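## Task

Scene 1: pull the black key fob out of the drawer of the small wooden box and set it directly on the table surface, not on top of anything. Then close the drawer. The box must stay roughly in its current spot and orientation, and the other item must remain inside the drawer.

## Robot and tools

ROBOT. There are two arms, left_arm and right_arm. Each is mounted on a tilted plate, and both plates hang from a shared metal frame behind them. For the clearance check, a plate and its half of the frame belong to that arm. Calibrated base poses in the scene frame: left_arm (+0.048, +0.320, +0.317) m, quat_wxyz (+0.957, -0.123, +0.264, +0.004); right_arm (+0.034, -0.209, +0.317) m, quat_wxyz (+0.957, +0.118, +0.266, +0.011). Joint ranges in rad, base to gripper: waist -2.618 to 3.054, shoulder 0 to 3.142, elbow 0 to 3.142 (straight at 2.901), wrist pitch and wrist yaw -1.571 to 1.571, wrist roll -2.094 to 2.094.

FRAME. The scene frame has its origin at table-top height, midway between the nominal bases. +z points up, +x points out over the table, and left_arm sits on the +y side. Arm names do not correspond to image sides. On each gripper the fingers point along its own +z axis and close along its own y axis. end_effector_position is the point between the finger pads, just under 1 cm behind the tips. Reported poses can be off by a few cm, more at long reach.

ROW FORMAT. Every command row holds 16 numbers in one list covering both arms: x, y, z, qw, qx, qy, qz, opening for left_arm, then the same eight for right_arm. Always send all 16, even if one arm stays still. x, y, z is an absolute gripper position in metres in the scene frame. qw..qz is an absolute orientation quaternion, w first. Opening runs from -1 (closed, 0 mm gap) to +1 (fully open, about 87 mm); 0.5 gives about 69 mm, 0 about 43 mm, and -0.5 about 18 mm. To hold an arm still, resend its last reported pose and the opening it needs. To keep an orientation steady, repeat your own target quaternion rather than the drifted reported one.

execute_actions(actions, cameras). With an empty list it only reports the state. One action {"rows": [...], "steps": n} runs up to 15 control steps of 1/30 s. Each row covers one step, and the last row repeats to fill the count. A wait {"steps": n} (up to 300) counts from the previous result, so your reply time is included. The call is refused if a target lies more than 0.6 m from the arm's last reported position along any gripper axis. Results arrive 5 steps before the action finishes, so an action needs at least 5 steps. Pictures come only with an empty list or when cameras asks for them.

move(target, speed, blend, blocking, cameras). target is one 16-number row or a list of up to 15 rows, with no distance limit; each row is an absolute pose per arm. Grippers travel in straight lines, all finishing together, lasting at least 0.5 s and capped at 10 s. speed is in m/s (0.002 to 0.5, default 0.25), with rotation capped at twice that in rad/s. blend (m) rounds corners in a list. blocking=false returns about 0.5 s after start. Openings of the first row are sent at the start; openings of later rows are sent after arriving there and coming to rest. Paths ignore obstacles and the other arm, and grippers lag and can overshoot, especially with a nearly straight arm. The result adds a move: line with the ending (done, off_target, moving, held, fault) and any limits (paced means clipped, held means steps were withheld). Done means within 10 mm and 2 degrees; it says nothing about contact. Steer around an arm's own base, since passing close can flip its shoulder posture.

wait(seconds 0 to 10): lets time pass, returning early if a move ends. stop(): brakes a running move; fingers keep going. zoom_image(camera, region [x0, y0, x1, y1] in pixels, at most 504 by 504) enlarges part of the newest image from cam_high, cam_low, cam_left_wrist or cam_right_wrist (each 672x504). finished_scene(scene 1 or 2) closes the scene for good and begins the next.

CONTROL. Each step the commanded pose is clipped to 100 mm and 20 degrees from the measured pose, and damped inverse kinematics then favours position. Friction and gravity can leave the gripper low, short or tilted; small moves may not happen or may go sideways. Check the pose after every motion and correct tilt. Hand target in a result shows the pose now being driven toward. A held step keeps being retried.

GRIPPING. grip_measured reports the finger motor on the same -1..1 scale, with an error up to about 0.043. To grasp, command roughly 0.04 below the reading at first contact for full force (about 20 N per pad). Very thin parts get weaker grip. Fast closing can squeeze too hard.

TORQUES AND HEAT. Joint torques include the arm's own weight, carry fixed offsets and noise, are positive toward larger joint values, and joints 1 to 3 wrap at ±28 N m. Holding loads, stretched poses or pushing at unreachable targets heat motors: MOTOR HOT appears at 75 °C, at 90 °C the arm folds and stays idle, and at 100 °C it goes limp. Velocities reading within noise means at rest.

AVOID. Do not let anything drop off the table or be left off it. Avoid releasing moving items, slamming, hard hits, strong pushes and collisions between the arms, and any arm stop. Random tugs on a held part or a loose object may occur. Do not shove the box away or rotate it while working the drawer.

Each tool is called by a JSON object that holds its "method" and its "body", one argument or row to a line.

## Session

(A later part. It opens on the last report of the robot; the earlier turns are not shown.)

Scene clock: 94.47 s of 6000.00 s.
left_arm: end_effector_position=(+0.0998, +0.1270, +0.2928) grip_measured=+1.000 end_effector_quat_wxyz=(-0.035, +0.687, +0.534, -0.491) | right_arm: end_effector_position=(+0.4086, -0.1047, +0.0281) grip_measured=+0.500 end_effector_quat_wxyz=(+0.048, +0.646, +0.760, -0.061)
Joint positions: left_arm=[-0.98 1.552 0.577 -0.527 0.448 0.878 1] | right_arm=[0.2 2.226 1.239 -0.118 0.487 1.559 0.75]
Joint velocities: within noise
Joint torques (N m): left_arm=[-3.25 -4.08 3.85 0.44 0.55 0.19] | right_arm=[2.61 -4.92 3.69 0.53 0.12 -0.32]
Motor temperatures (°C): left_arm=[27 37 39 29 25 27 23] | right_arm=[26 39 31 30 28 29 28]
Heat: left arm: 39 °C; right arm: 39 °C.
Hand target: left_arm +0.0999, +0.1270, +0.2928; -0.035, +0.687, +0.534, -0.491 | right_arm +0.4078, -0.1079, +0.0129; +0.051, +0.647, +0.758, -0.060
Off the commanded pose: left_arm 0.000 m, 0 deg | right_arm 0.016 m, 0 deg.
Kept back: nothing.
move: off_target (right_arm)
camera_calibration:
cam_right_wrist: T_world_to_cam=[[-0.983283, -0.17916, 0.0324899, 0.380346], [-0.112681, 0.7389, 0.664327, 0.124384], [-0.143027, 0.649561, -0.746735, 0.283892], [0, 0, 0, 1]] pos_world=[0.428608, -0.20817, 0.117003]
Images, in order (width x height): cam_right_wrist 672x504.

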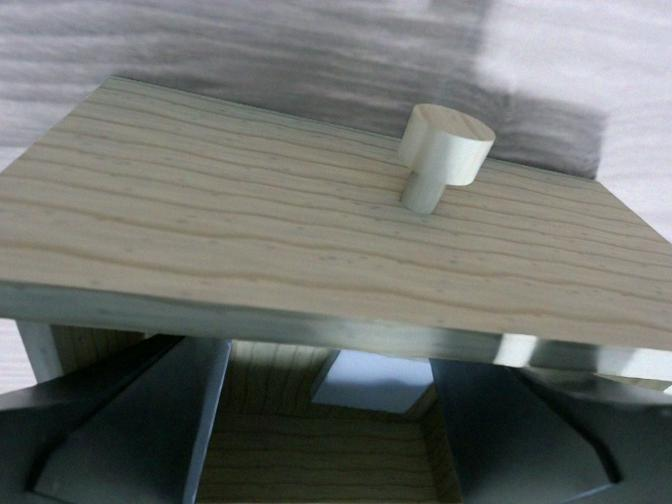

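{"method": "move", "body": {
  "target": [
    [0.0998,0.1270,0.2928,-0.035,0.687,0.534,-0.491,1,0.4080,-0.1075,0.018,0.05095,0.6474,0.7581,-0.0597,0.4]
  ],
  "speed": 0.03,
  "cameras": []
}}

{"method": "move", "body": {
  "target": [
    [0.0998,0.1270,0.2928,-0.035,0.687,0.534,-0.491,1,0.4080,-0.1075,0.018,0.05095,0.6474,0.7581,-0.0597,0.3]
  ],
  "speed": 0.03,
  "cameras": ["cam_right_wrist"]
}}

Scene clock: 95.40 s of 6000.00 s.
left_arm: end_effector_position=(+0.0998, +0.1270, +0.2928) grip_measured=+1.000 end_effector_quat_wxyz=(-0.035, +0.687, +0.534, -0.491) | right_arm: end_effector_position=(+0.4110, -0.1043, +0.0281) grip_measured=+0.400 end_effector_quat_wxyz=(+0.050, +0.646, +0.760, -0.058)
Joint positions: left_arm=[-0.98 1.552 0.577 -0.527 0.448 0.878 1] | right_arm=[0.2 2.226 1.239 -0.109 0.487 1.555 0.7]
Joint velocities: within noise
Joint torques (N m): left_arm=[-3.19 -4.15 3.81 0.43 0.54 0.18] | right_arm=[3.1 -6.43 2.54 0.37 0.12 -0.22]
Motor temperatures (°C): left_arm=[27 37 39 29 25 27 23] | right_arm=[26 39 31 30 28 29 28]
Heat: left arm: 39 °C; right arm: 39 °C.
Hand target: left_arm +0.0999, +0.1270, +0.2928; -0.035, +0.687, +0.534, -0.491 | right_arm +0.4078, -0.1076, +0.0184; +0.051, +0.648, +0.758, -0.060
Off the commanded pose: left_arm 0.000 m, 0 deg | right_arm 0.011 m, 0 deg.
Kept back: nothing.
move: off_target (right_arm)
No camera images: "cameras" was empty.

Scene clock: 96.10 s of 6000.00 s.
left_arm: end_effector_position=(+0.0998, +0.1270, +0.2928) grip_measured=+1.000 end_effector_quat_wxyz=(-0.035, +0.687, +0.534, -0.491) | right_arm: end_effector_position=(+0.4127, -0.1040, +0.0281) grip_measured=+0.302 end_effector_quat_wxyz=(+0.053, +0.647, +0.759, -0.055)
Joint positions: left_arm=[-0.98 1.552 0.577 -0.527 0.448 0.878 1] | right_arm=[0.2 2.226 1.239 -0.102 0.487 1.555 0.651]
Joint velocities: within noise
Joint torques (N m): left_arm=[-3.17 -4.01 3.82 0.43 0.54 0.18] | right_arm=[3.06 -6.31 2.69 0.26 0.14 -0.21]
Motor temperatures (°C): left_arm=[27 37 39 29 25 27 23] | right_arm=[26 38 31 30 28 29 28]
Heat: left arm: 39 °C; right arm: 38 °C.
Hand target: left_arm +0.0999, +0.1270, +0.2928; -0.035, +0.687, +0.534, -0.491 | right_arm +0.4078, -0.1076, +0.0184; +0.051, +0.648, +0.758, -0.060
Off the commanded pose: left_arm 0.000 m, 0 deg | right_arm 0.012 m, 1 deg.
Kept back: nothing.
move: off_target (right_arm)
camera_calibration:
cam_right_wrist: T_world_to_cam=[[-0.983902, -0.177873, 0.0172749, 0.38534], [-0.121637, 0.737365, 0.664453, 0.127921], [-0.130926, 0.651655, -0.747131, 0.27927], [0, 0, 0, 1]] pos_world=[0.43126, -0.207771, 0.116997]
Images, in order (width x height): cam_right_wrist 672x504.

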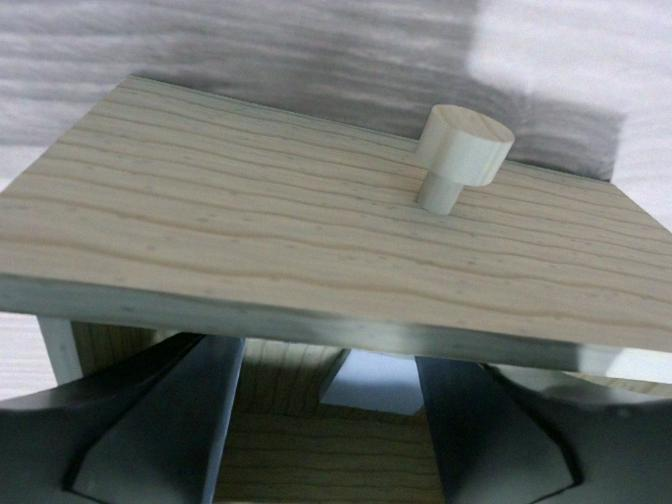

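{"method": "move", "body": {
  "target": [
    [0.0998,0.1270,0.2928,-0.035,0.687,0.534,-0.491,1,0.4080,-0.1075,0.018,0.05095,0.6474,0.7581,-0.0597,0.2]
  ],
  "speed": 0.03,
  "cameras": ["cam_right_wrist"]
}}

Scene clock: 97.03 s of 6000.00 s.
left_arm: end_effector_position=(+0.0998, +0.1270, +0.2928) grip_measured=+1.000 end_effector_quat_wxyz=(-0.035, +0.687, +0.534, -0.491) | right_arm: end_effector_position=(+0.4128, -0.1040, +0.0281) grip_measured=+0.291 end_effector_quat_wxyz=(+0.053, +0.647, +0.759, -0.055)
Joint positions: left_arm=[-0.98 1.552 0.577 -0.527 0.448 0.878 1] | right_arm=[0.2 2.226 1.239 -0.102 0.487 1.555 0.645]
Joint velocities: within noise
Joint torques (N m): left_arm=[-3.26 -4.07 3.81 0.43 0.54 0.18] | right_arm=[3.02 -6.38 2.44 0.32 0.16 -0.24]
Motor temperatures (°C): left_arm=[27 37 39 29 25 27 23] | right_arm=[26 38 31 30 28 29 28]
Heat: left arm: 39 °C; right arm: 38 °C.
Hand target: left_arm +0.0999, +0.1270, +0.2928; -0.035, +0.687, +0.534, -0.491 | right_arm +0.4078, -0.1076, +0.0184; +0.051, +0.647, +0.758, -0.060
Off the commanded pose: left_arm 0.000 m, 0 deg | right_arm 0.012 m, 1 deg.
Kept back: nothing.
move: off_target (right_arm)
camera_calibration:
cam_right_wrist: T_world_to_cam=[[-0.983862, -0.178121, 0.0169726, 0.385385], [-0.122021, 0.737304, 0.66445, 0.128075], [-0.130867, 0.651657, -0.74714, 0.279248], [0, 0, 0, 1]] pos_world=[0.431338, -0.207759, 0.116997]
Images, in order (width x height): cam_right_wrist 672x504.

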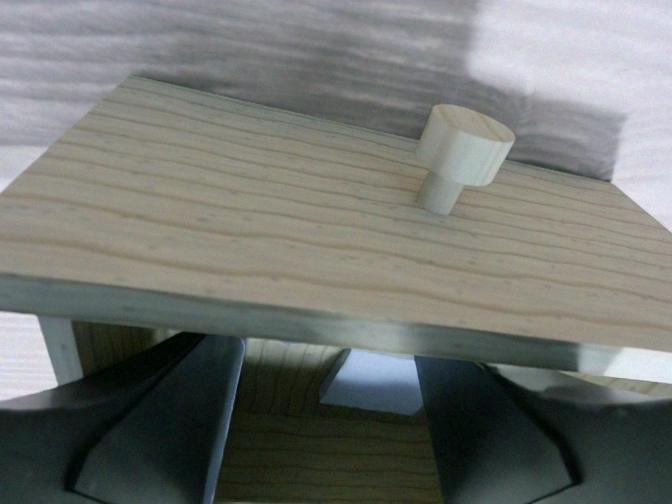

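{"method": "move", "body": {
  "target": [
    [0.0998,0.1270,0.2928,-0.035,0.687,0.534,-0.491,1,0.4160,-0.1065,0.06,0.05095,0.6474,0.7581,-0.0597,0.2]
  ],
  "speed": 0.04,
  "cameras": ["cam_right_wrist", "cam_low"]
}}

Scene clock: 98.70 s of 6000.00 s.
left_arm: end_effector_position=(+0.0998, +0.1270, +0.2928) grip_measured=+1.000 end_effector_quat_wxyz=(-0.035, +0.687, +0.534, -0.491) | right_arm: end_effector_position=(+0.4065, -0.1070, +0.0452) grip_measured=+0.291 end_effector_quat_wxyz=(+0.040, +0.645, +0.761, -0.067)
Joint positions: left_arm=[-0.98 1.552 0.577 -0.527 0.448 0.878 1] | right_arm=[0.208 2.17 1.222 -0.182 0.488 1.573 0.645]
Joint velocities: within noise
Joint torques (N m): left_arm=[-3.19 -4.08 3.88 0.44 0.55 0.19] | right_arm=[5.57 -11.86 2.04 -0.13 0.27 -0.04]
Motor temperatures (°C): left_arm=[27 37 39 29 25 27 23] | right_arm=[26 39 31 30 28 29 29]
Heat: left arm: 39 °C; right arm: 39 °C.
Hand target: left_arm +0.0999, +0.1270, +0.2928; -0.035, +0.687, +0.534, -0.491 | right_arm +0.4158, -0.1064, +0.0594; +0.051, +0.647, +0.758, -0.060
Off the commanded pose: left_arm 0.000 m, 0 deg | right_arm 0.018 m, 2 deg.
Kept back: nothing.
move: off_target (right_arm)
camera_calibration:
cam_right_wrist: T_world_to_cam=[[-0.982246, -0.180435, 0.0513474, 0.37585], [-0.100841, 0.738628, 0.666528, 0.109613], [-0.158192, 0.649516, -0.74371, 0.303873], [0, 0, 0, 1]] pos_world=[0.4283, -0.210517, 0.133635]
Images, in order (width x height): cam_low 672x504, cam_right_wrist 672x504.

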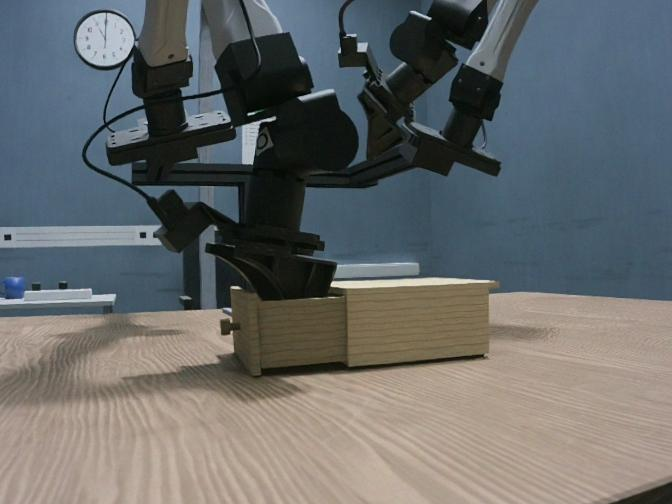

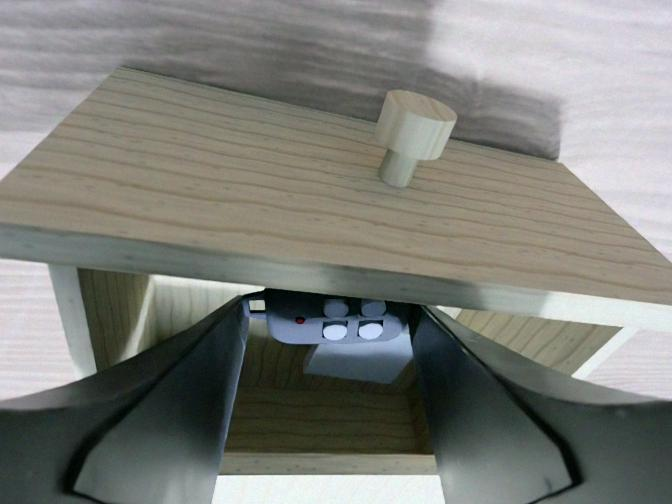

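{"method": "move", "body": {
  "target": [
    [0.0998,0.1270,0.2928,-0.035,0.687,0.534,-0.491,1,0.4160,-0.1065,0.12,0.05095,0.6474,0.7581,-0.0597,0.2],
    [0.0998,0.1270,0.2928,-0.035,0.687,0.534,-0.491,1,0.4160,-0.1065,0.17,0.05095,0.6474,0.7581,-0.0597,0.2]
  ],
  "speed": 0.06,
  "blend": 0.02,
  "cameras": ["cam_right_wrist", "cam_low"]
}}

Scene clock: 101.30 s of 6000.00 s.
left_arm: end_effector_position=(+0.0998, +0.1270, +0.2928) grip_measured=+1.000 end_effector_quat_wxyz=(-0.035, +0.687, +0.534, -0.491) | right_arm: end_effector_position=(+0.4084, -0.1060, +0.1555) grip_measured=+0.291 end_effector_quat_wxyz=(+0.040, +0.643, +0.761, -0.070)
Joint positions: left_arm=[-0.98 1.552 0.577 -0.527 0.448 0.878 1] | right_arm=[0.317 1.844 1.171 -0.518 0.533 1.686 0.645]
Joint velocities: within noise
Joint torques (N m): left_arm=[-3.28 -4.1 3.81 0.42 0.54 0.19] | right_arm=[5.24 -11.1 4.31 -0.15 0.27 -0.04]
Motor temperatures (°C): left_arm=[27 37 39 29 25 27 23] | right_arm=[26 39 31 29 28 29 29]
Heat: left arm: 39 °C; right arm: 39 °C.
Hand target: left_arm +0.0999, +0.1270, +0.2928; -0.035, +0.687, +0.534, -0.491 | right_arm +0.4160, -0.1064, +0.1696; +0.051, +0.647, +0.758, -0.059
Off the commanded pose: left_arm 0.000 m, 0 deg | right_arm 0.016 m, 2 deg.
Kept back: nothing.
move: off_target (right_arm)
camera_calibration:
cam_right_wrist: T_world_to_cam=[[-0.981475, -0.183157, 0.0562194, 0.370951], [-0.10006, 0.740256, 0.664838, 0.0356348], [-0.163387, 0.646896, -0.744869, 0.387575], [0, 0, 0, 1]] pos_world=[0.430969, -0.209157, 0.244146]
Images, in order (width x height): cam_low 672x504, cam_right_wrist 672x504.

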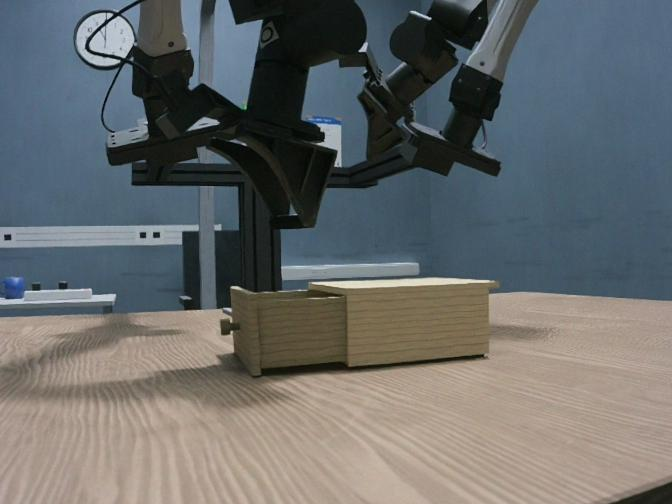

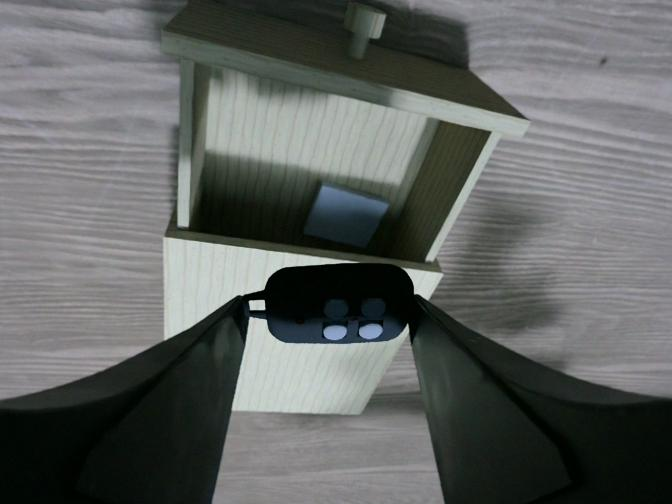

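{"method": "move", "body": {
  "target": [
    [0.0998,0.1270,0.2928,-0.035,0.687,0.534,-0.491,1,0.3900,-0.18,0.17,0.05095,0.6474,0.7581,-0.0597,0.2],
    [0.0998,0.1270,0.2928,-0.035,0.687,0.534,-0.491,1,0.3100,-0.295,0.16,0.05095,0.6474,0.7581,-0.0597,0.2],
    [0.0998,0.1270,0.2928,-0.035,0.687,0.534,-0.491,1,0.3100,-0.295,0.05,0.05095,0.6474,0.7581,-0.0597,0.2]
  ],
  "speed": 0.12,
  "blend": 0.03
}}

Scene clock: 105.07 s of 6000.00 s.
left_arm: end_effector_position=(+0.0998, +0.1270, +0.2928) grip_measured=+1.000 end_effector_quat_wxyz=(-0.035, +0.687, +0.534, -0.491) | right_arm: end_effector_position=(+0.3100, -0.2932, +0.0540) grip_measured=+0.291 end_effector_quat_wxyz=(+0.051, +0.648, +0.757, -0.062)
Joint positions: left_arm=[-0.98 1.552 0.577 -0.527 0.448 0.878 1] | right_arm=[-0.35 1.902 0.703 0.268 0.196 1.069 0.645]
Joint velocities: within noise
Joint torques (N m): left_arm=[-3.22 -4.05 3.78 0.43 0.53 0.19] | right_arm=[-0.27 -5.34 1.35 0.38 0.06 -0.24]
Motor temperatures (°C): left_arm=[27 37 39 29 25 27 23] | right_arm=[26 39 30 29 28 29 29]
Heat: left arm: 39 °C; right arm: 39 °C.
Hand target: left_arm +0.0999, +0.1270, +0.2928; -0.035, +0.687, +0.534, -0.491 | right_arm +0.3100, -0.2950, +0.0501; +0.051, +0.647, +0.758, -0.060
Off the commanded pose: left_arm 0.000 m, 0 deg | right_arm 0.004 m, 0 deg.
Kept back: nothing.
move: done
camera_calibration:
cam_right_wrist: T_world_to_cam=[[-0.984494, -0.172908, 0.0295682, 0.251177], [-0.110577, 0.742559, 0.660589, 0.236015], [-0.136178, 0.647077, -0.750165, 0.408865], [0, 0, 0, 1]] pos_world=[0.329059, -0.396392, 0.14338]

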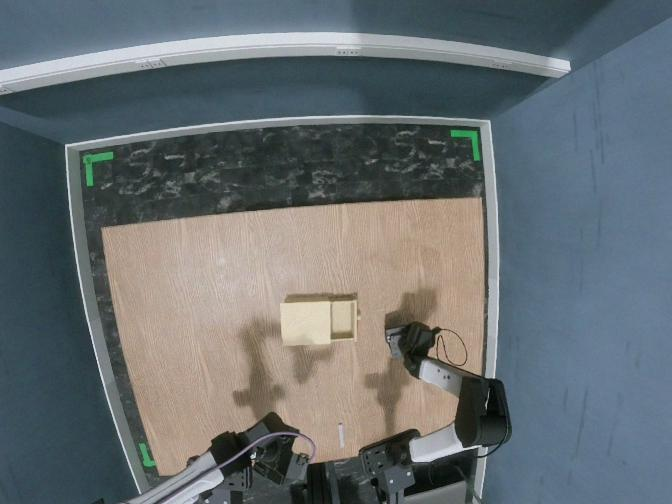

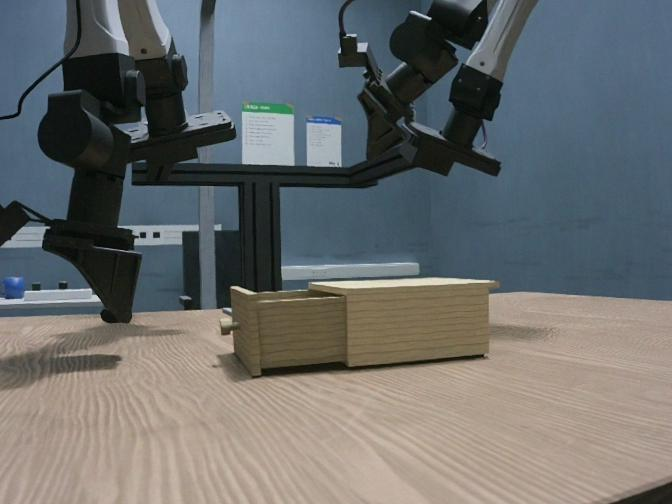

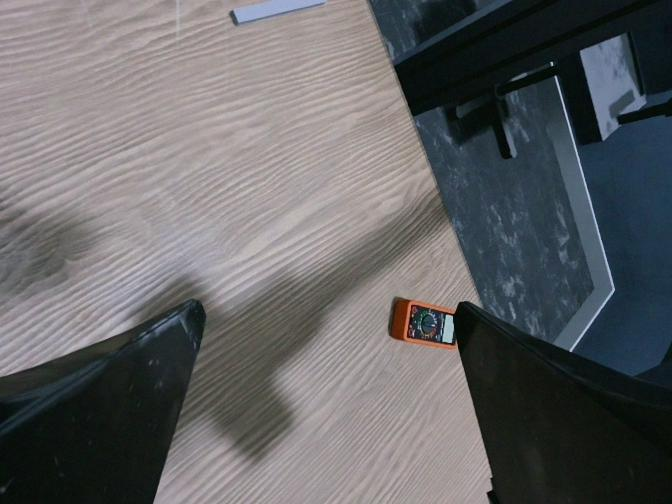

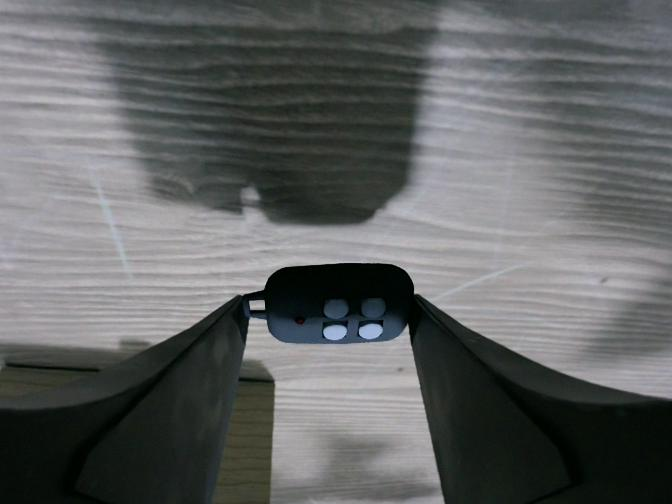

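{"method": "move", "body": {
  "target": [
    [0.0998,0.1270,0.2928,-0.035,0.687,0.534,-0.491,1,0.3100,-0.295,0.017,0.05095,0.6474,0.7581,-0.0597,0.2]
  ],
  "speed": 0.04,
  "cameras": ["cam_low"]
}}

{"method": "move", "body": {
  "target": [
    [0.0998,0.1270,0.2928,-0.035,0.687,0.534,-0.491,1,0.3100,-0.295,0.010,0.05095,0.6474,0.7581,-0.0597,0.2]
  ],
  "speed": 0.02,
  "cameras": ["cam_low","cam_right_wrist"]
}}

{"method": "zoom_image", "body": {
  "camera": "cam_low",
  "region": [50, 230, 200, 380]
}}

Scene clock: 106.57 s of 6000.00 s.
left_arm: end_effector_position=(+0.0998, +0.1270, +0.2928) grip_measured=+1.000 end_effector_quat_wxyz=(-0.035, +0.687, +0.534, -0.491) | right_arm: end_effector_position=(+0.3112, -0.2934, +0.0211) grip_measured=+0.291 end_effector_quat_wxyz=(+0.051, +0.648, +0.757, -0.061)
Joint positions: left_arm=[-0.98 1.552 0.577 -0.527 0.448 0.878 1] | right_arm=[-0.354 2.052 0.771 0.352 0.194 1.066 0.645]
Joint velocities: within noise
Joint torques (N m): left_arm=[-3.19 -4.1 3.78 0.42 0.54 0.18] | right_arm=[-0.23 -5.67 0.88 0.41 0.09 -0.24]
Motor temperatures (°C): left_arm=[27 37 39 29 25 27 23] | right_arm=[26 39 30 29 28 29 29]
Heat: left arm: 39 °C; right arm: 39 °C.
Hand target: left_arm +0.0999, +0.1270, +0.2928; -0.035, +0.687, +0.534, -0.491 | right_arm +0.3100, -0.2949, +0.0172; +0.051, +0.647, +0.758, -0.060
Off the commanded pose: left_arm 0.000 m, 0 deg | right_arm 0.005 m, 0 deg.
Kept back: nothing.
move: done
Images, in order (width x height): cam_low 672x504.

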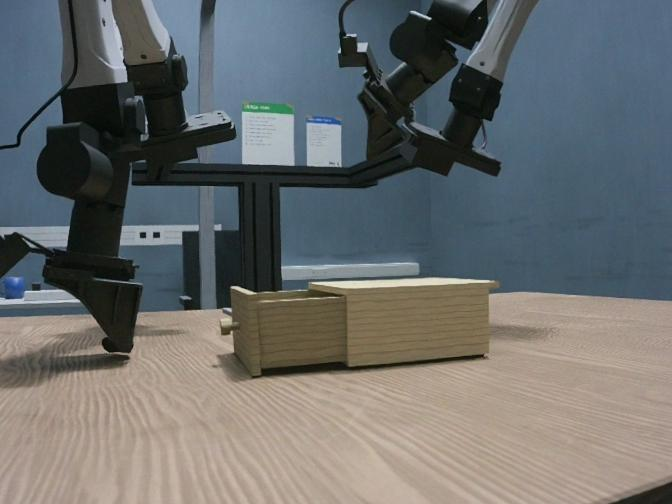

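Scene clock: 107.27 s of 6000.00 s.
left_arm: end_effector_position=(+0.0998, +0.1270, +0.2928) grip_measured=+1.000 end_effector_quat_wxyz=(-0.035, +0.687, +0.534, -0.491) | right_arm: end_effector_position=(+0.3115, -0.2931, +0.0142) grip_measured=+0.291 end_effector_quat_wxyz=(+0.051, +0.648, +0.758, -0.061)
Joint positions: left_arm=[-0.98 1.552 0.577 -0.527 0.448 0.878 1] | right_arm=[-0.354 2.083 0.787 0.366 0.193 1.065 0.645]
Joint velocities: within noise
Joint torques (N m): left_arm=[-3.22 -4.1 3.85 0.44 0.54 0.2] | right_arm=[-0.44 -5.63 0.65 0.37 0.06 -0.25]
Motor temperatures (°C): left_arm=[27 37 39 29 25 27 23] | right_arm=[26 39 30 29 28 29 29]
Heat: left arm: 39 °C; right arm: 39 °C.
Hand target: left_arm +0.0999, +0.1270, +0.2928; -0.035, +0.687, +0.534, -0.491 | right_arm +0.3100, -0.2950, +0.0101; +0.051, +0.647, +0.758, -0.060
Off the commanded pose: left_arm 0.000 m, 0 deg | right_arm 0.005 m, 0 deg.
Kept back: nothing.
move: done
camera_calibration:
cam_right_wrist: T_world_to_cam=[[-0.98447, -0.173261, 0.0282791, 0.253711], [-0.111695, 0.742458, 0.660516, 0.26274], [-0.135437, 0.647099, -0.750279, 0.378969], [0, 0, 0, 1]] pos_world=[0.330444, -0.396346, 0.103613]
Images, in order (width x height): cam_low 672x504, cam_right_wrist 672x504.

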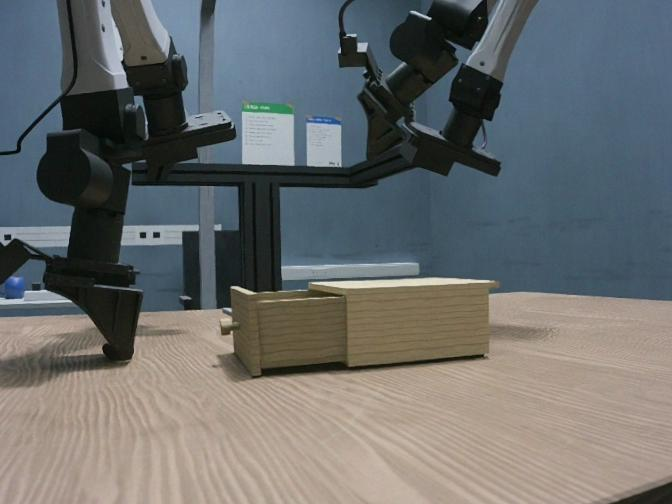

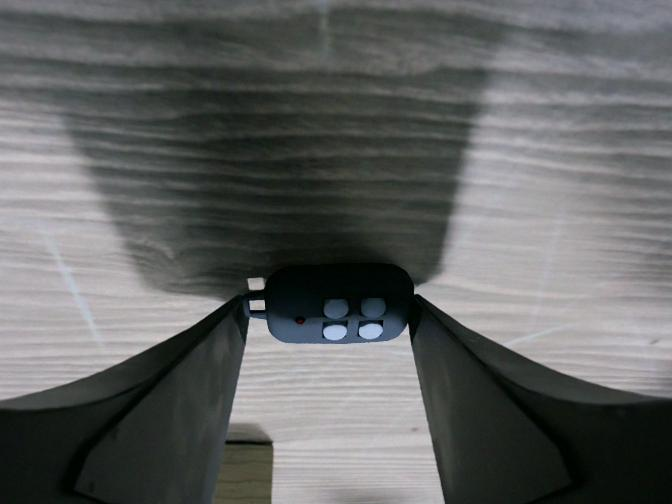

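Scaled by 3.360 from the camera's 672x504 image, which has a finer 960x720 frame.

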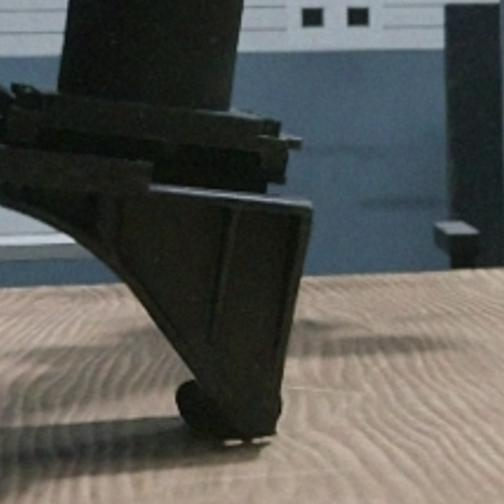

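{"method": "move", "body": {
  "target": [
    [0.0998,0.1270,0.2928,-0.035,0.687,0.534,-0.491,1,0.3100,-0.295,0.004,0.05095,0.6474,0.7581,-0.0597,0.2]
  ],
  "speed": 0.02,
  "cameras": ["cam_low","cam_right_wrist"]
}}

{"method": "zoom_image", "body": {
  "camera": "cam_low",
  "region": [50, 230, 200, 380]
}}

Scene clock: 108.20 s of 6000.00 s.
left_arm: end_effector_position=(+0.0998, +0.1270, +0.2928) grip_measured=+1.000 end_effector_quat_wxyz=(-0.035, +0.687, +0.534, -0.491) | right_arm: end_effector_position=(+0.3128, -0.2933, +0.0118) grip_measured=+0.291 end_effector_quat_wxyz=(+0.052, +0.648, +0.758, -0.060)
Joint positions: left_arm=[-0.98 1.552 0.577 -0.527 0.448 0.878 1] | right_arm=[-0.354 2.093 0.795 0.372 0.192 1.064 0.645]
Joint velocities: within noise
Joint torques (N m): left_arm=[-3.21 -4.08 3.84 0.44 0.54 0.18] | right_arm=[-0.54 -4.45 1.32 0.49 0.06 -0.27]
Motor temperatures (°C): left_arm=[27 37 39 29 25 27 23] | right_arm=[26 39 30 29 28 29 29]
Heat: left arm: 39 °C; right arm: 39 °C.
Hand target: left_arm +0.0999, +0.1270, +0.2928; -0.035, +0.687, +0.534, -0.491 | right_arm +0.3100, -0.2950, +0.0044; +0.051, +0.647, +0.758, -0.060
Off the commanded pose: left_arm 0.000 m, 0 deg | right_arm 0.008 m, 0 deg.
Kept back: nothing.
move: done
camera_calibration:
cam_right_wrist: T_world_to_cam=[[-0.984435, -0.173937, 0.0251826, 0.254873], [-0.114275, 0.742349, 0.660196, 0.265363], [-0.133527, 0.647042, -0.750671, 0.376852], [0, 0, 0, 1]] pos_world=[0.331551, -0.396499, 0.101282]
Images, in order (width x height): cam_low 672x504, cam_right_wrist 672x504.

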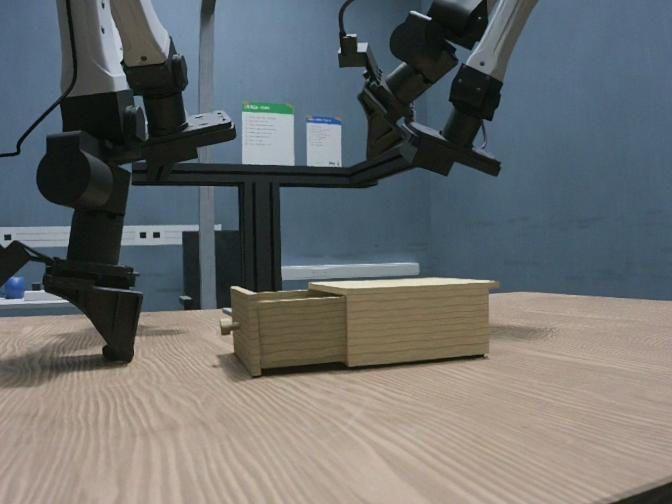

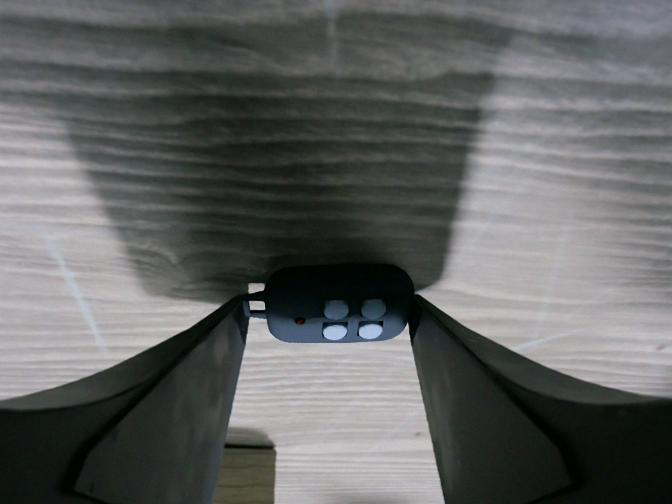

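Scaled by 3.360 from the camera's 672x504 image, which has a finer 960x720 frame.

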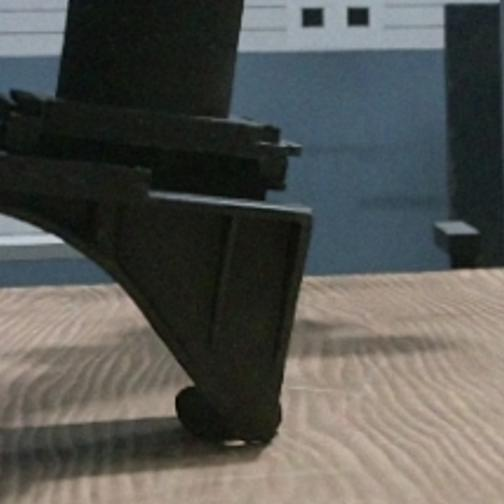

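{"method": "move", "body": {
  "target": [
    [0.0998,0.1270,0.2928,-0.035,0.687,0.534,-0.491,1,0.3120,-0.295,0.006,0.05095,0.6474,0.7581,-0.0597,0.28],
    [0.0998,0.1270,0.2928,-0.035,0.687,0.534,-0.491,1,0.3120,-0.295,0.006,0.05095,0.6474,0.7581,-0.0597,0.33],
    [0.0998,0.1270,0.2928,-0.035,0.687,0.534,-0.491,1,0.3120,-0.295,0.006,0.05095,0.6474,0.7581,-0.0597,0.45],
    [0.0998,0.1270,0.2928,-0.035,0.687,0.534,-0.491,1,0.3120,-0.295,0.008,0.05095,0.6474,0.7581,-0.0597,0.6]
  ],
  "speed": 0.02,
  "cameras": ["cam_low","cam_right_wrist"]
}}

Scene clock: 112.73 s of 6000.00 s.
left_arm: end_effector_position=(+0.0998, +0.1270, +0.2928) grip_measured=+1.000 end_effector_quat_wxyz=(-0.035, +0.687, +0.534, -0.491) | right_arm: end_effector_position=(+0.3098, -0.2931, +0.0119) grip_measured=+0.599 end_effector_quat_wxyz=(+0.046, +0.647, +0.759, -0.061)
Joint positions: left_arm=[-0.98 1.552 0.577 -0.527 0.448 0.878 1] | right_arm=[-0.359 2.093 0.795 0.361 0.185 1.059 0.8]
Joint velocities: within noise
Joint torques (N m): left_arm=[-3.19 -4.1 3.81 0.44 0.55 0.19] | right_arm=[0.14 -5.89 1.03 0.42 0.18 -0.19]
Motor temperatures (°C): left_arm=[27 37 38 29 25 27 23] | right_arm=[26 39 30 29 28 29 29]
Heat: left arm: 38 °C; right arm: 39 °C.
Hand target: left_arm +0.0999, +0.1270, +0.2928; -0.035, +0.687, +0.534, -0.491 | right_arm +0.3119, -0.2950, +0.0082; +0.051, +0.647, +0.758, -0.060
Off the commanded pose: left_arm 0.000 m, 0 deg | right_arm 0.005 m, 1 deg.
Kept back: nothing.
move: done
camera_calibration:
cam_right_wrist: T_world_to_cam=[[-0.983881, -0.175633, 0.0336206, 0.251211], [-0.108809, 0.737196, 0.66686, 0.261541], [-0.141908, 0.652453, -0.744424, 0.380474], [0, 0, 0, 1]] pos_world=[0.329613, -0.396928, 0.100377]
Images, in order (width x height): cam_low 672x504, cam_right_wrist 672x504.

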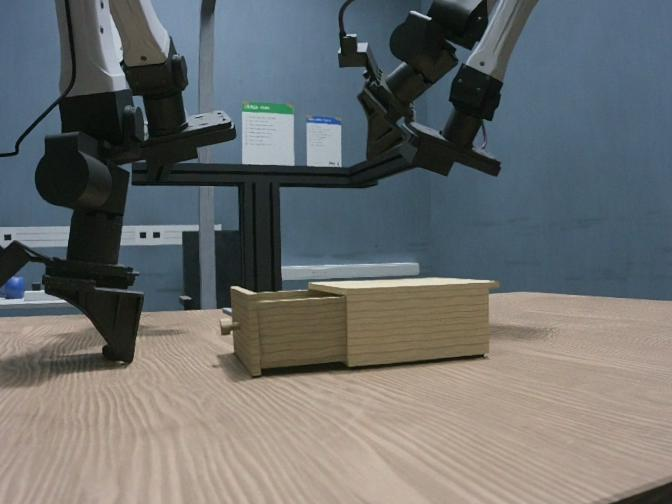

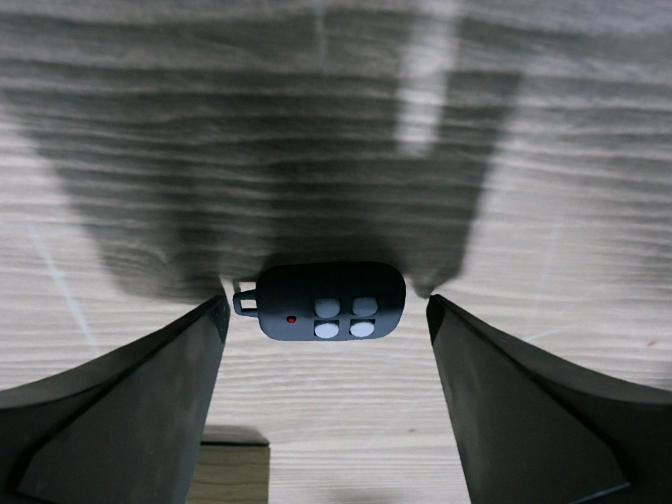

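{"method": "move", "body": {
  "target": [
    [0.0998,0.1270,0.2928,-0.035,0.687,0.534,-0.491,1,0.3130,-0.295,0.008,0.05095,0.6474,0.7581,-0.0597,0.85],
    [0.0998,0.1270,0.2928,-0.035,0.687,0.534,-0.491,1,0.3140,-0.295,0.06,0.05095,0.6474,0.7581,-0.0597,0.85]
  ],
  "speed": 0.05,
  "cameras": ["cam_low","cam_right_wrist"]
}}

{"method": "zoom_image", "body": {
  "camera": "cam_low",
  "region": [50, 230, 200, 380]
}}

Scene clock: 115.17 s of 6000.00 s.
left_arm: end_effector_position=(+0.0998, +0.1270, +0.2928) grip_measured=+1.000 end_effector_quat_wxyz=(-0.035, +0.687, +0.534, -0.491) | right_arm: end_effector_position=(+0.3072, -0.2945, +0.0519) grip_measured=+0.850 end_effector_quat_wxyz=(+0.042, +0.647, +0.759, -0.062)
Joint positions: left_arm=[-0.98 1.552 0.577 -0.527 0.448 0.878 1] | right_arm=[-0.361 1.912 0.714 0.253 0.183 1.058 0.925]
Joint velocities: within noise
Joint torques (N m): left_arm=[-3.21 -4.07 3.85 0.43 0.54 0.19] | right_arm=[1.17 -9.66 0.1 0.14 0.26 -0.11]
Motor temperatures (°C): left_arm=[27 37 38 29 25 27 23] | right_arm=[26 39 30 29 28 29 29]
Heat: left arm: 38 °C; right arm: 39 °C.
Hand target: left_arm +0.0999, +0.1270, +0.2928; -0.035, +0.687, +0.534, -0.491 | right_arm +0.3138, -0.2950, +0.0596; +0.051, +0.648, +0.758, -0.060
Off the commanded pose: left_arm 0.000 m, 0 deg | right_arm 0.011 m, 1 deg.
Kept back: nothing.
move: off_target (right_arm)
camera_calibration:
cam_right_wrist: T_world_to_cam=[[-0.983707, -0.175113, 0.0407054, 0.246763], [-0.103067, 0.734816, 0.67039, 0.232973], [-0.147305, 0.655272, -0.740891, 0.413127], [0, 0, 0, 1]] pos_world=[0.32761, -0.398691, 0.139855]
Images, in order (width x height): cam_low 672x504, cam_right_wrist 672x504.

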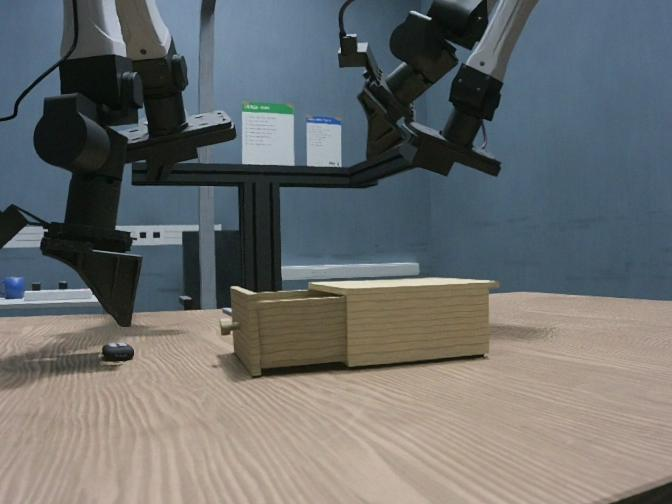

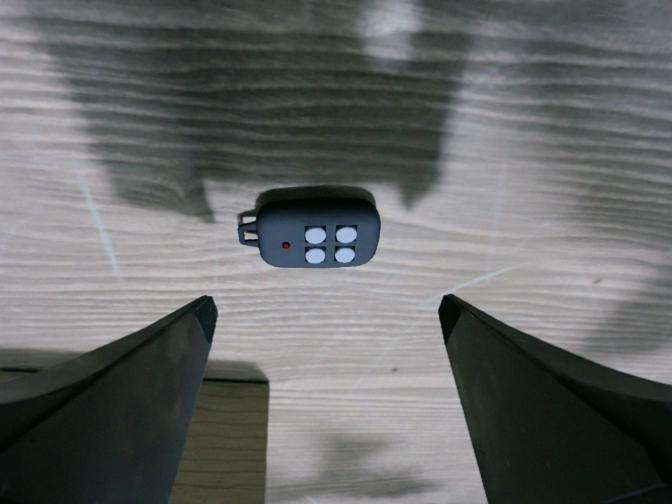

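Scaled by 3.360 from the camera's 672x504 image, which has a finer 960x720 frame.

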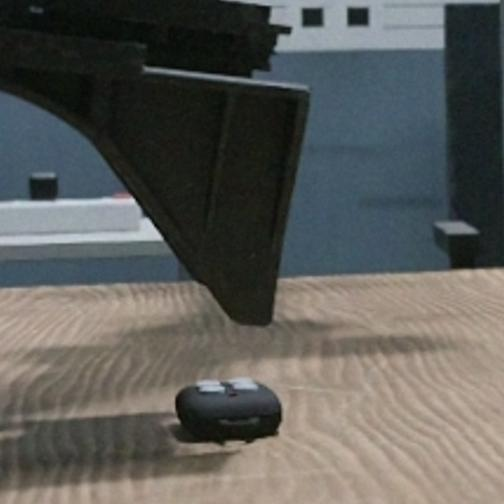

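{"method": "move", "body": {
  "target": [
    [0.0998,0.1270,0.2928,-0.035,0.687,0.534,-0.491,1,0.3140,-0.295,0.11,0.05095,0.6474,0.7581,-0.0597,0.85],
    [0.0998,0.1270,0.2928,-0.035,0.687,0.534,-0.491,1,0.396,-0.235,0.13,-0.0616,0.7044,0.7044,0.0616,0.85],
    [0.0998,0.1270,0.2928,-0.035,0.687,0.534,-0.491,1,0.396,-0.235,0.10,-0.0616,0.7044,0.7044,0.0616,0.15]
  ],
  "speed": 0.15,
  "blend": [0.03, 0, 0]
}}

Scene clock: 119.00 s of 6000.00 s.
left_arm: end_effector_position=(+0.0998, +0.1270, +0.2928) grip_measured=+1.000 end_effector_quat_wxyz=(-0.035, +0.687, +0.534, -0.491) | right_arm: end_effector_position=(+0.3898, -0.2352, +0.1027) grip_measured=+0.150 end_effector_quat_wxyz=(-0.065, +0.701, +0.708, +0.055)
Joint positions: left_arm=[-0.98 1.552 0.577 -0.527 0.448 0.878 1] | right_arm=[-0.27 1.836 1.011 -0.221 -0.07 1.288 0.575]
Joint velocities: within noise
Joint torques (N m): left_arm=[-3.19 -4.08 3.84 0.42 0.54 0.19] | right_arm=[1.05 -6.93 4.29 0.14 -0.11 -0.06]
Motor temperatures (°C): left_arm=[27 37 38 29 25 27 23] | right_arm=[26 39 30 29 28 29 29]
Heat: left arm: 38 °C; right arm: 39 °C.
Hand target: left_arm +0.0999, +0.1270, +0.2928; -0.035, +0.687, +0.534, -0.491 | right_arm +0.3958, -0.2351, +0.1001; -0.062, +0.704, +0.704, +0.061
Off the commanded pose: left_arm 0.000 m, 0 deg | right_arm 0.007 m, 1 deg.
Kept back: nothing.
move: done; blend cut to 0.0252 m at target 1
camera_calibration:
cam_right_wrist: T_world_to_cam=[[-0.999506, -0.0304371, 0.00787723, 0.379901], [-0.00836072, 0.498845, 0.866651, 0.051308], [-0.0303079, 0.866157, -0.498853, 0.403242], [0, 0, 0, 1]] pos_world=[0.392363, -0.363302, 0.1537]

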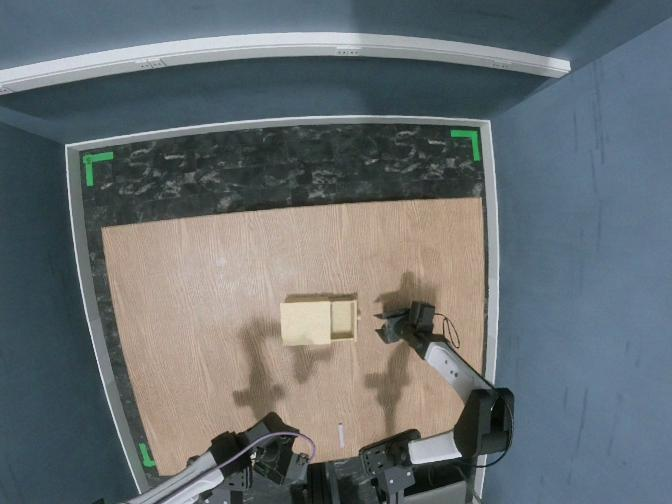

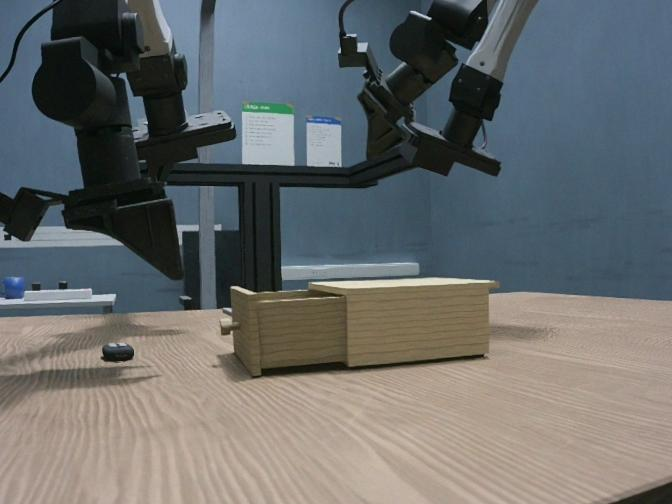

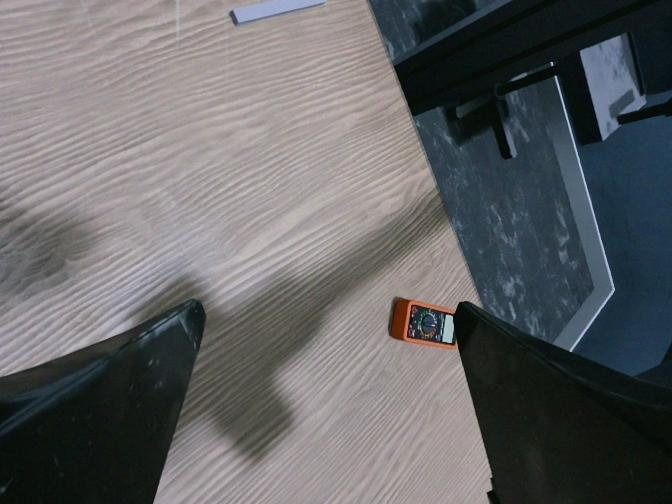

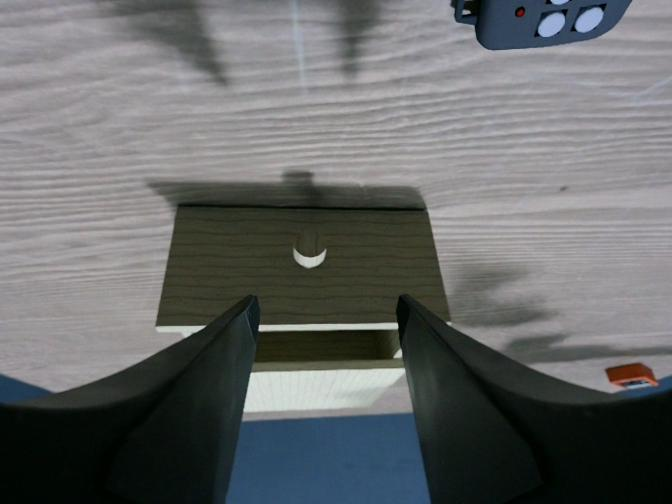

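{"method": "move", "body": {
  "target": [
    [0.0998,0.1270,0.2928,-0.035,0.687,0.534,-0.491,1,0.405,-0.225,0.032,-0.0616,0.7044,0.7044,0.0616,0.15]
  ],
  "speed": 0.1,
  "cameras": ["cam_high","cam_low","cam_right_wrist"]
}}

Scene clock: 120.60 s of 6000.00 s.
left_arm: end_effector_position=(+0.0998, +0.1270, +0.2928) grip_measured=+1.000 end_effector_quat_wxyz=(-0.035, +0.687, +0.534, -0.491) | right_arm: end_effector_position=(+0.4018, -0.2290, +0.0365) grip_measured=+0.150 end_effector_quat_wxyz=(-0.063, +0.704, +0.705, +0.058)
Joint positions: left_arm=[-0.98 1.552 0.577 -0.527 0.448 0.878 1] | right_arm=[-0.263 2.093 1.141 -0.087 -0.07 1.301 0.575]
Joint velocities: within noise
Joint torques (N m): left_arm=[-3.18 -4.07 3.81 0.43 0.55 0.19] | right_arm=[2.17 -7.05 3.34 0.18 -0.06 -0.08]
Motor temperatures (°C): left_arm=[27 37 38 29 25 27 23] | right_arm=[26 39 30 29 28 29 29]
Heat: left arm: 38 °C; right arm: 39 °C.
Hand target: left_arm +0.0999, +0.1270, +0.2928; -0.035, +0.687, +0.534, -0.491 | right_arm +0.4048, -0.2250, +0.0321; -0.062, +0.704, +0.704, +0.062
Off the commanded pose: left_arm 0.000 m, 0 deg | right_arm 0.007 m, 0 deg.
Kept back: nothing.
move: done
camera_calibration:
cam_right_wrist: T_world_to_cam=[[-0.99975, -0.0223008, 0.00127198, 0.394818], [-0.00999994, 0.497765, 0.867254, 0.106044], [-0.0199736, 0.867025, -0.497864, 0.36126], [0, 0, 0, 1]] pos_world=[0.402995, -0.357202, 0.087389]
Images, in order (width x height): cam_high 672x504, cam_low 672x504, cam_right_wrist 672x504.

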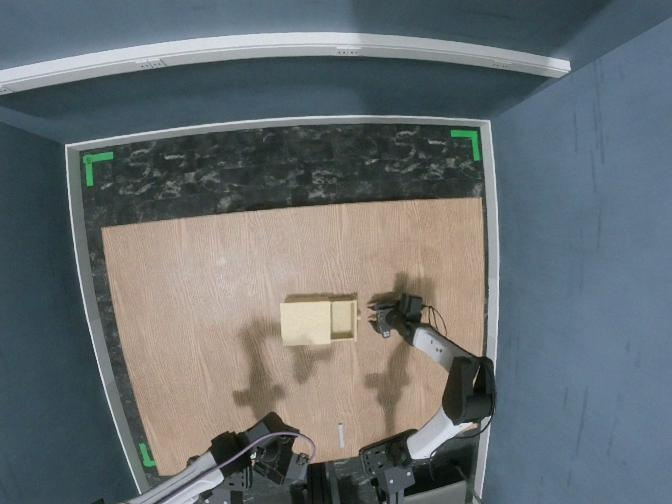

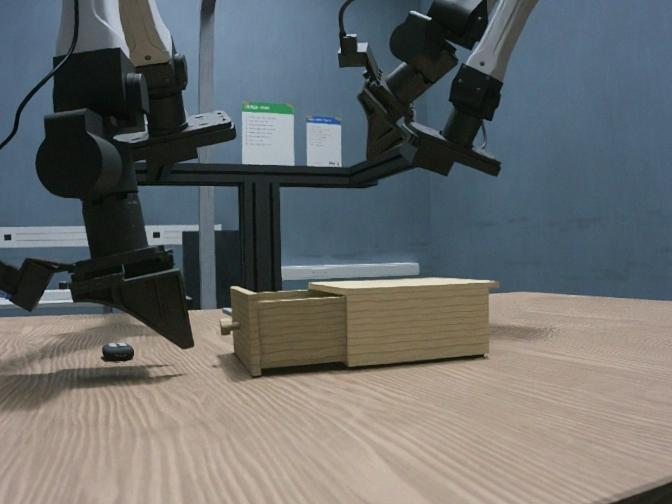

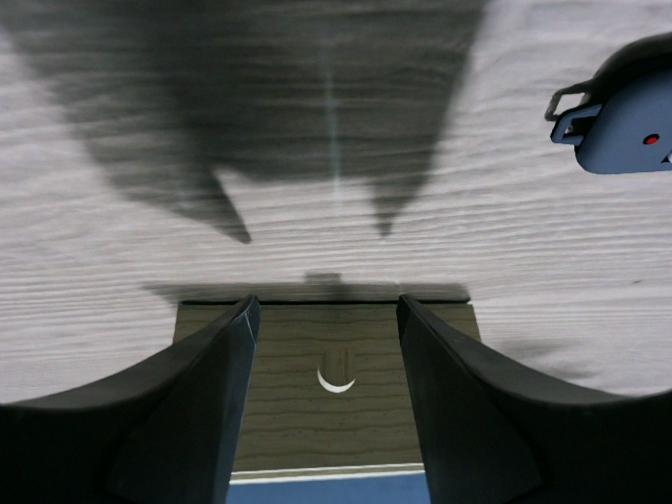

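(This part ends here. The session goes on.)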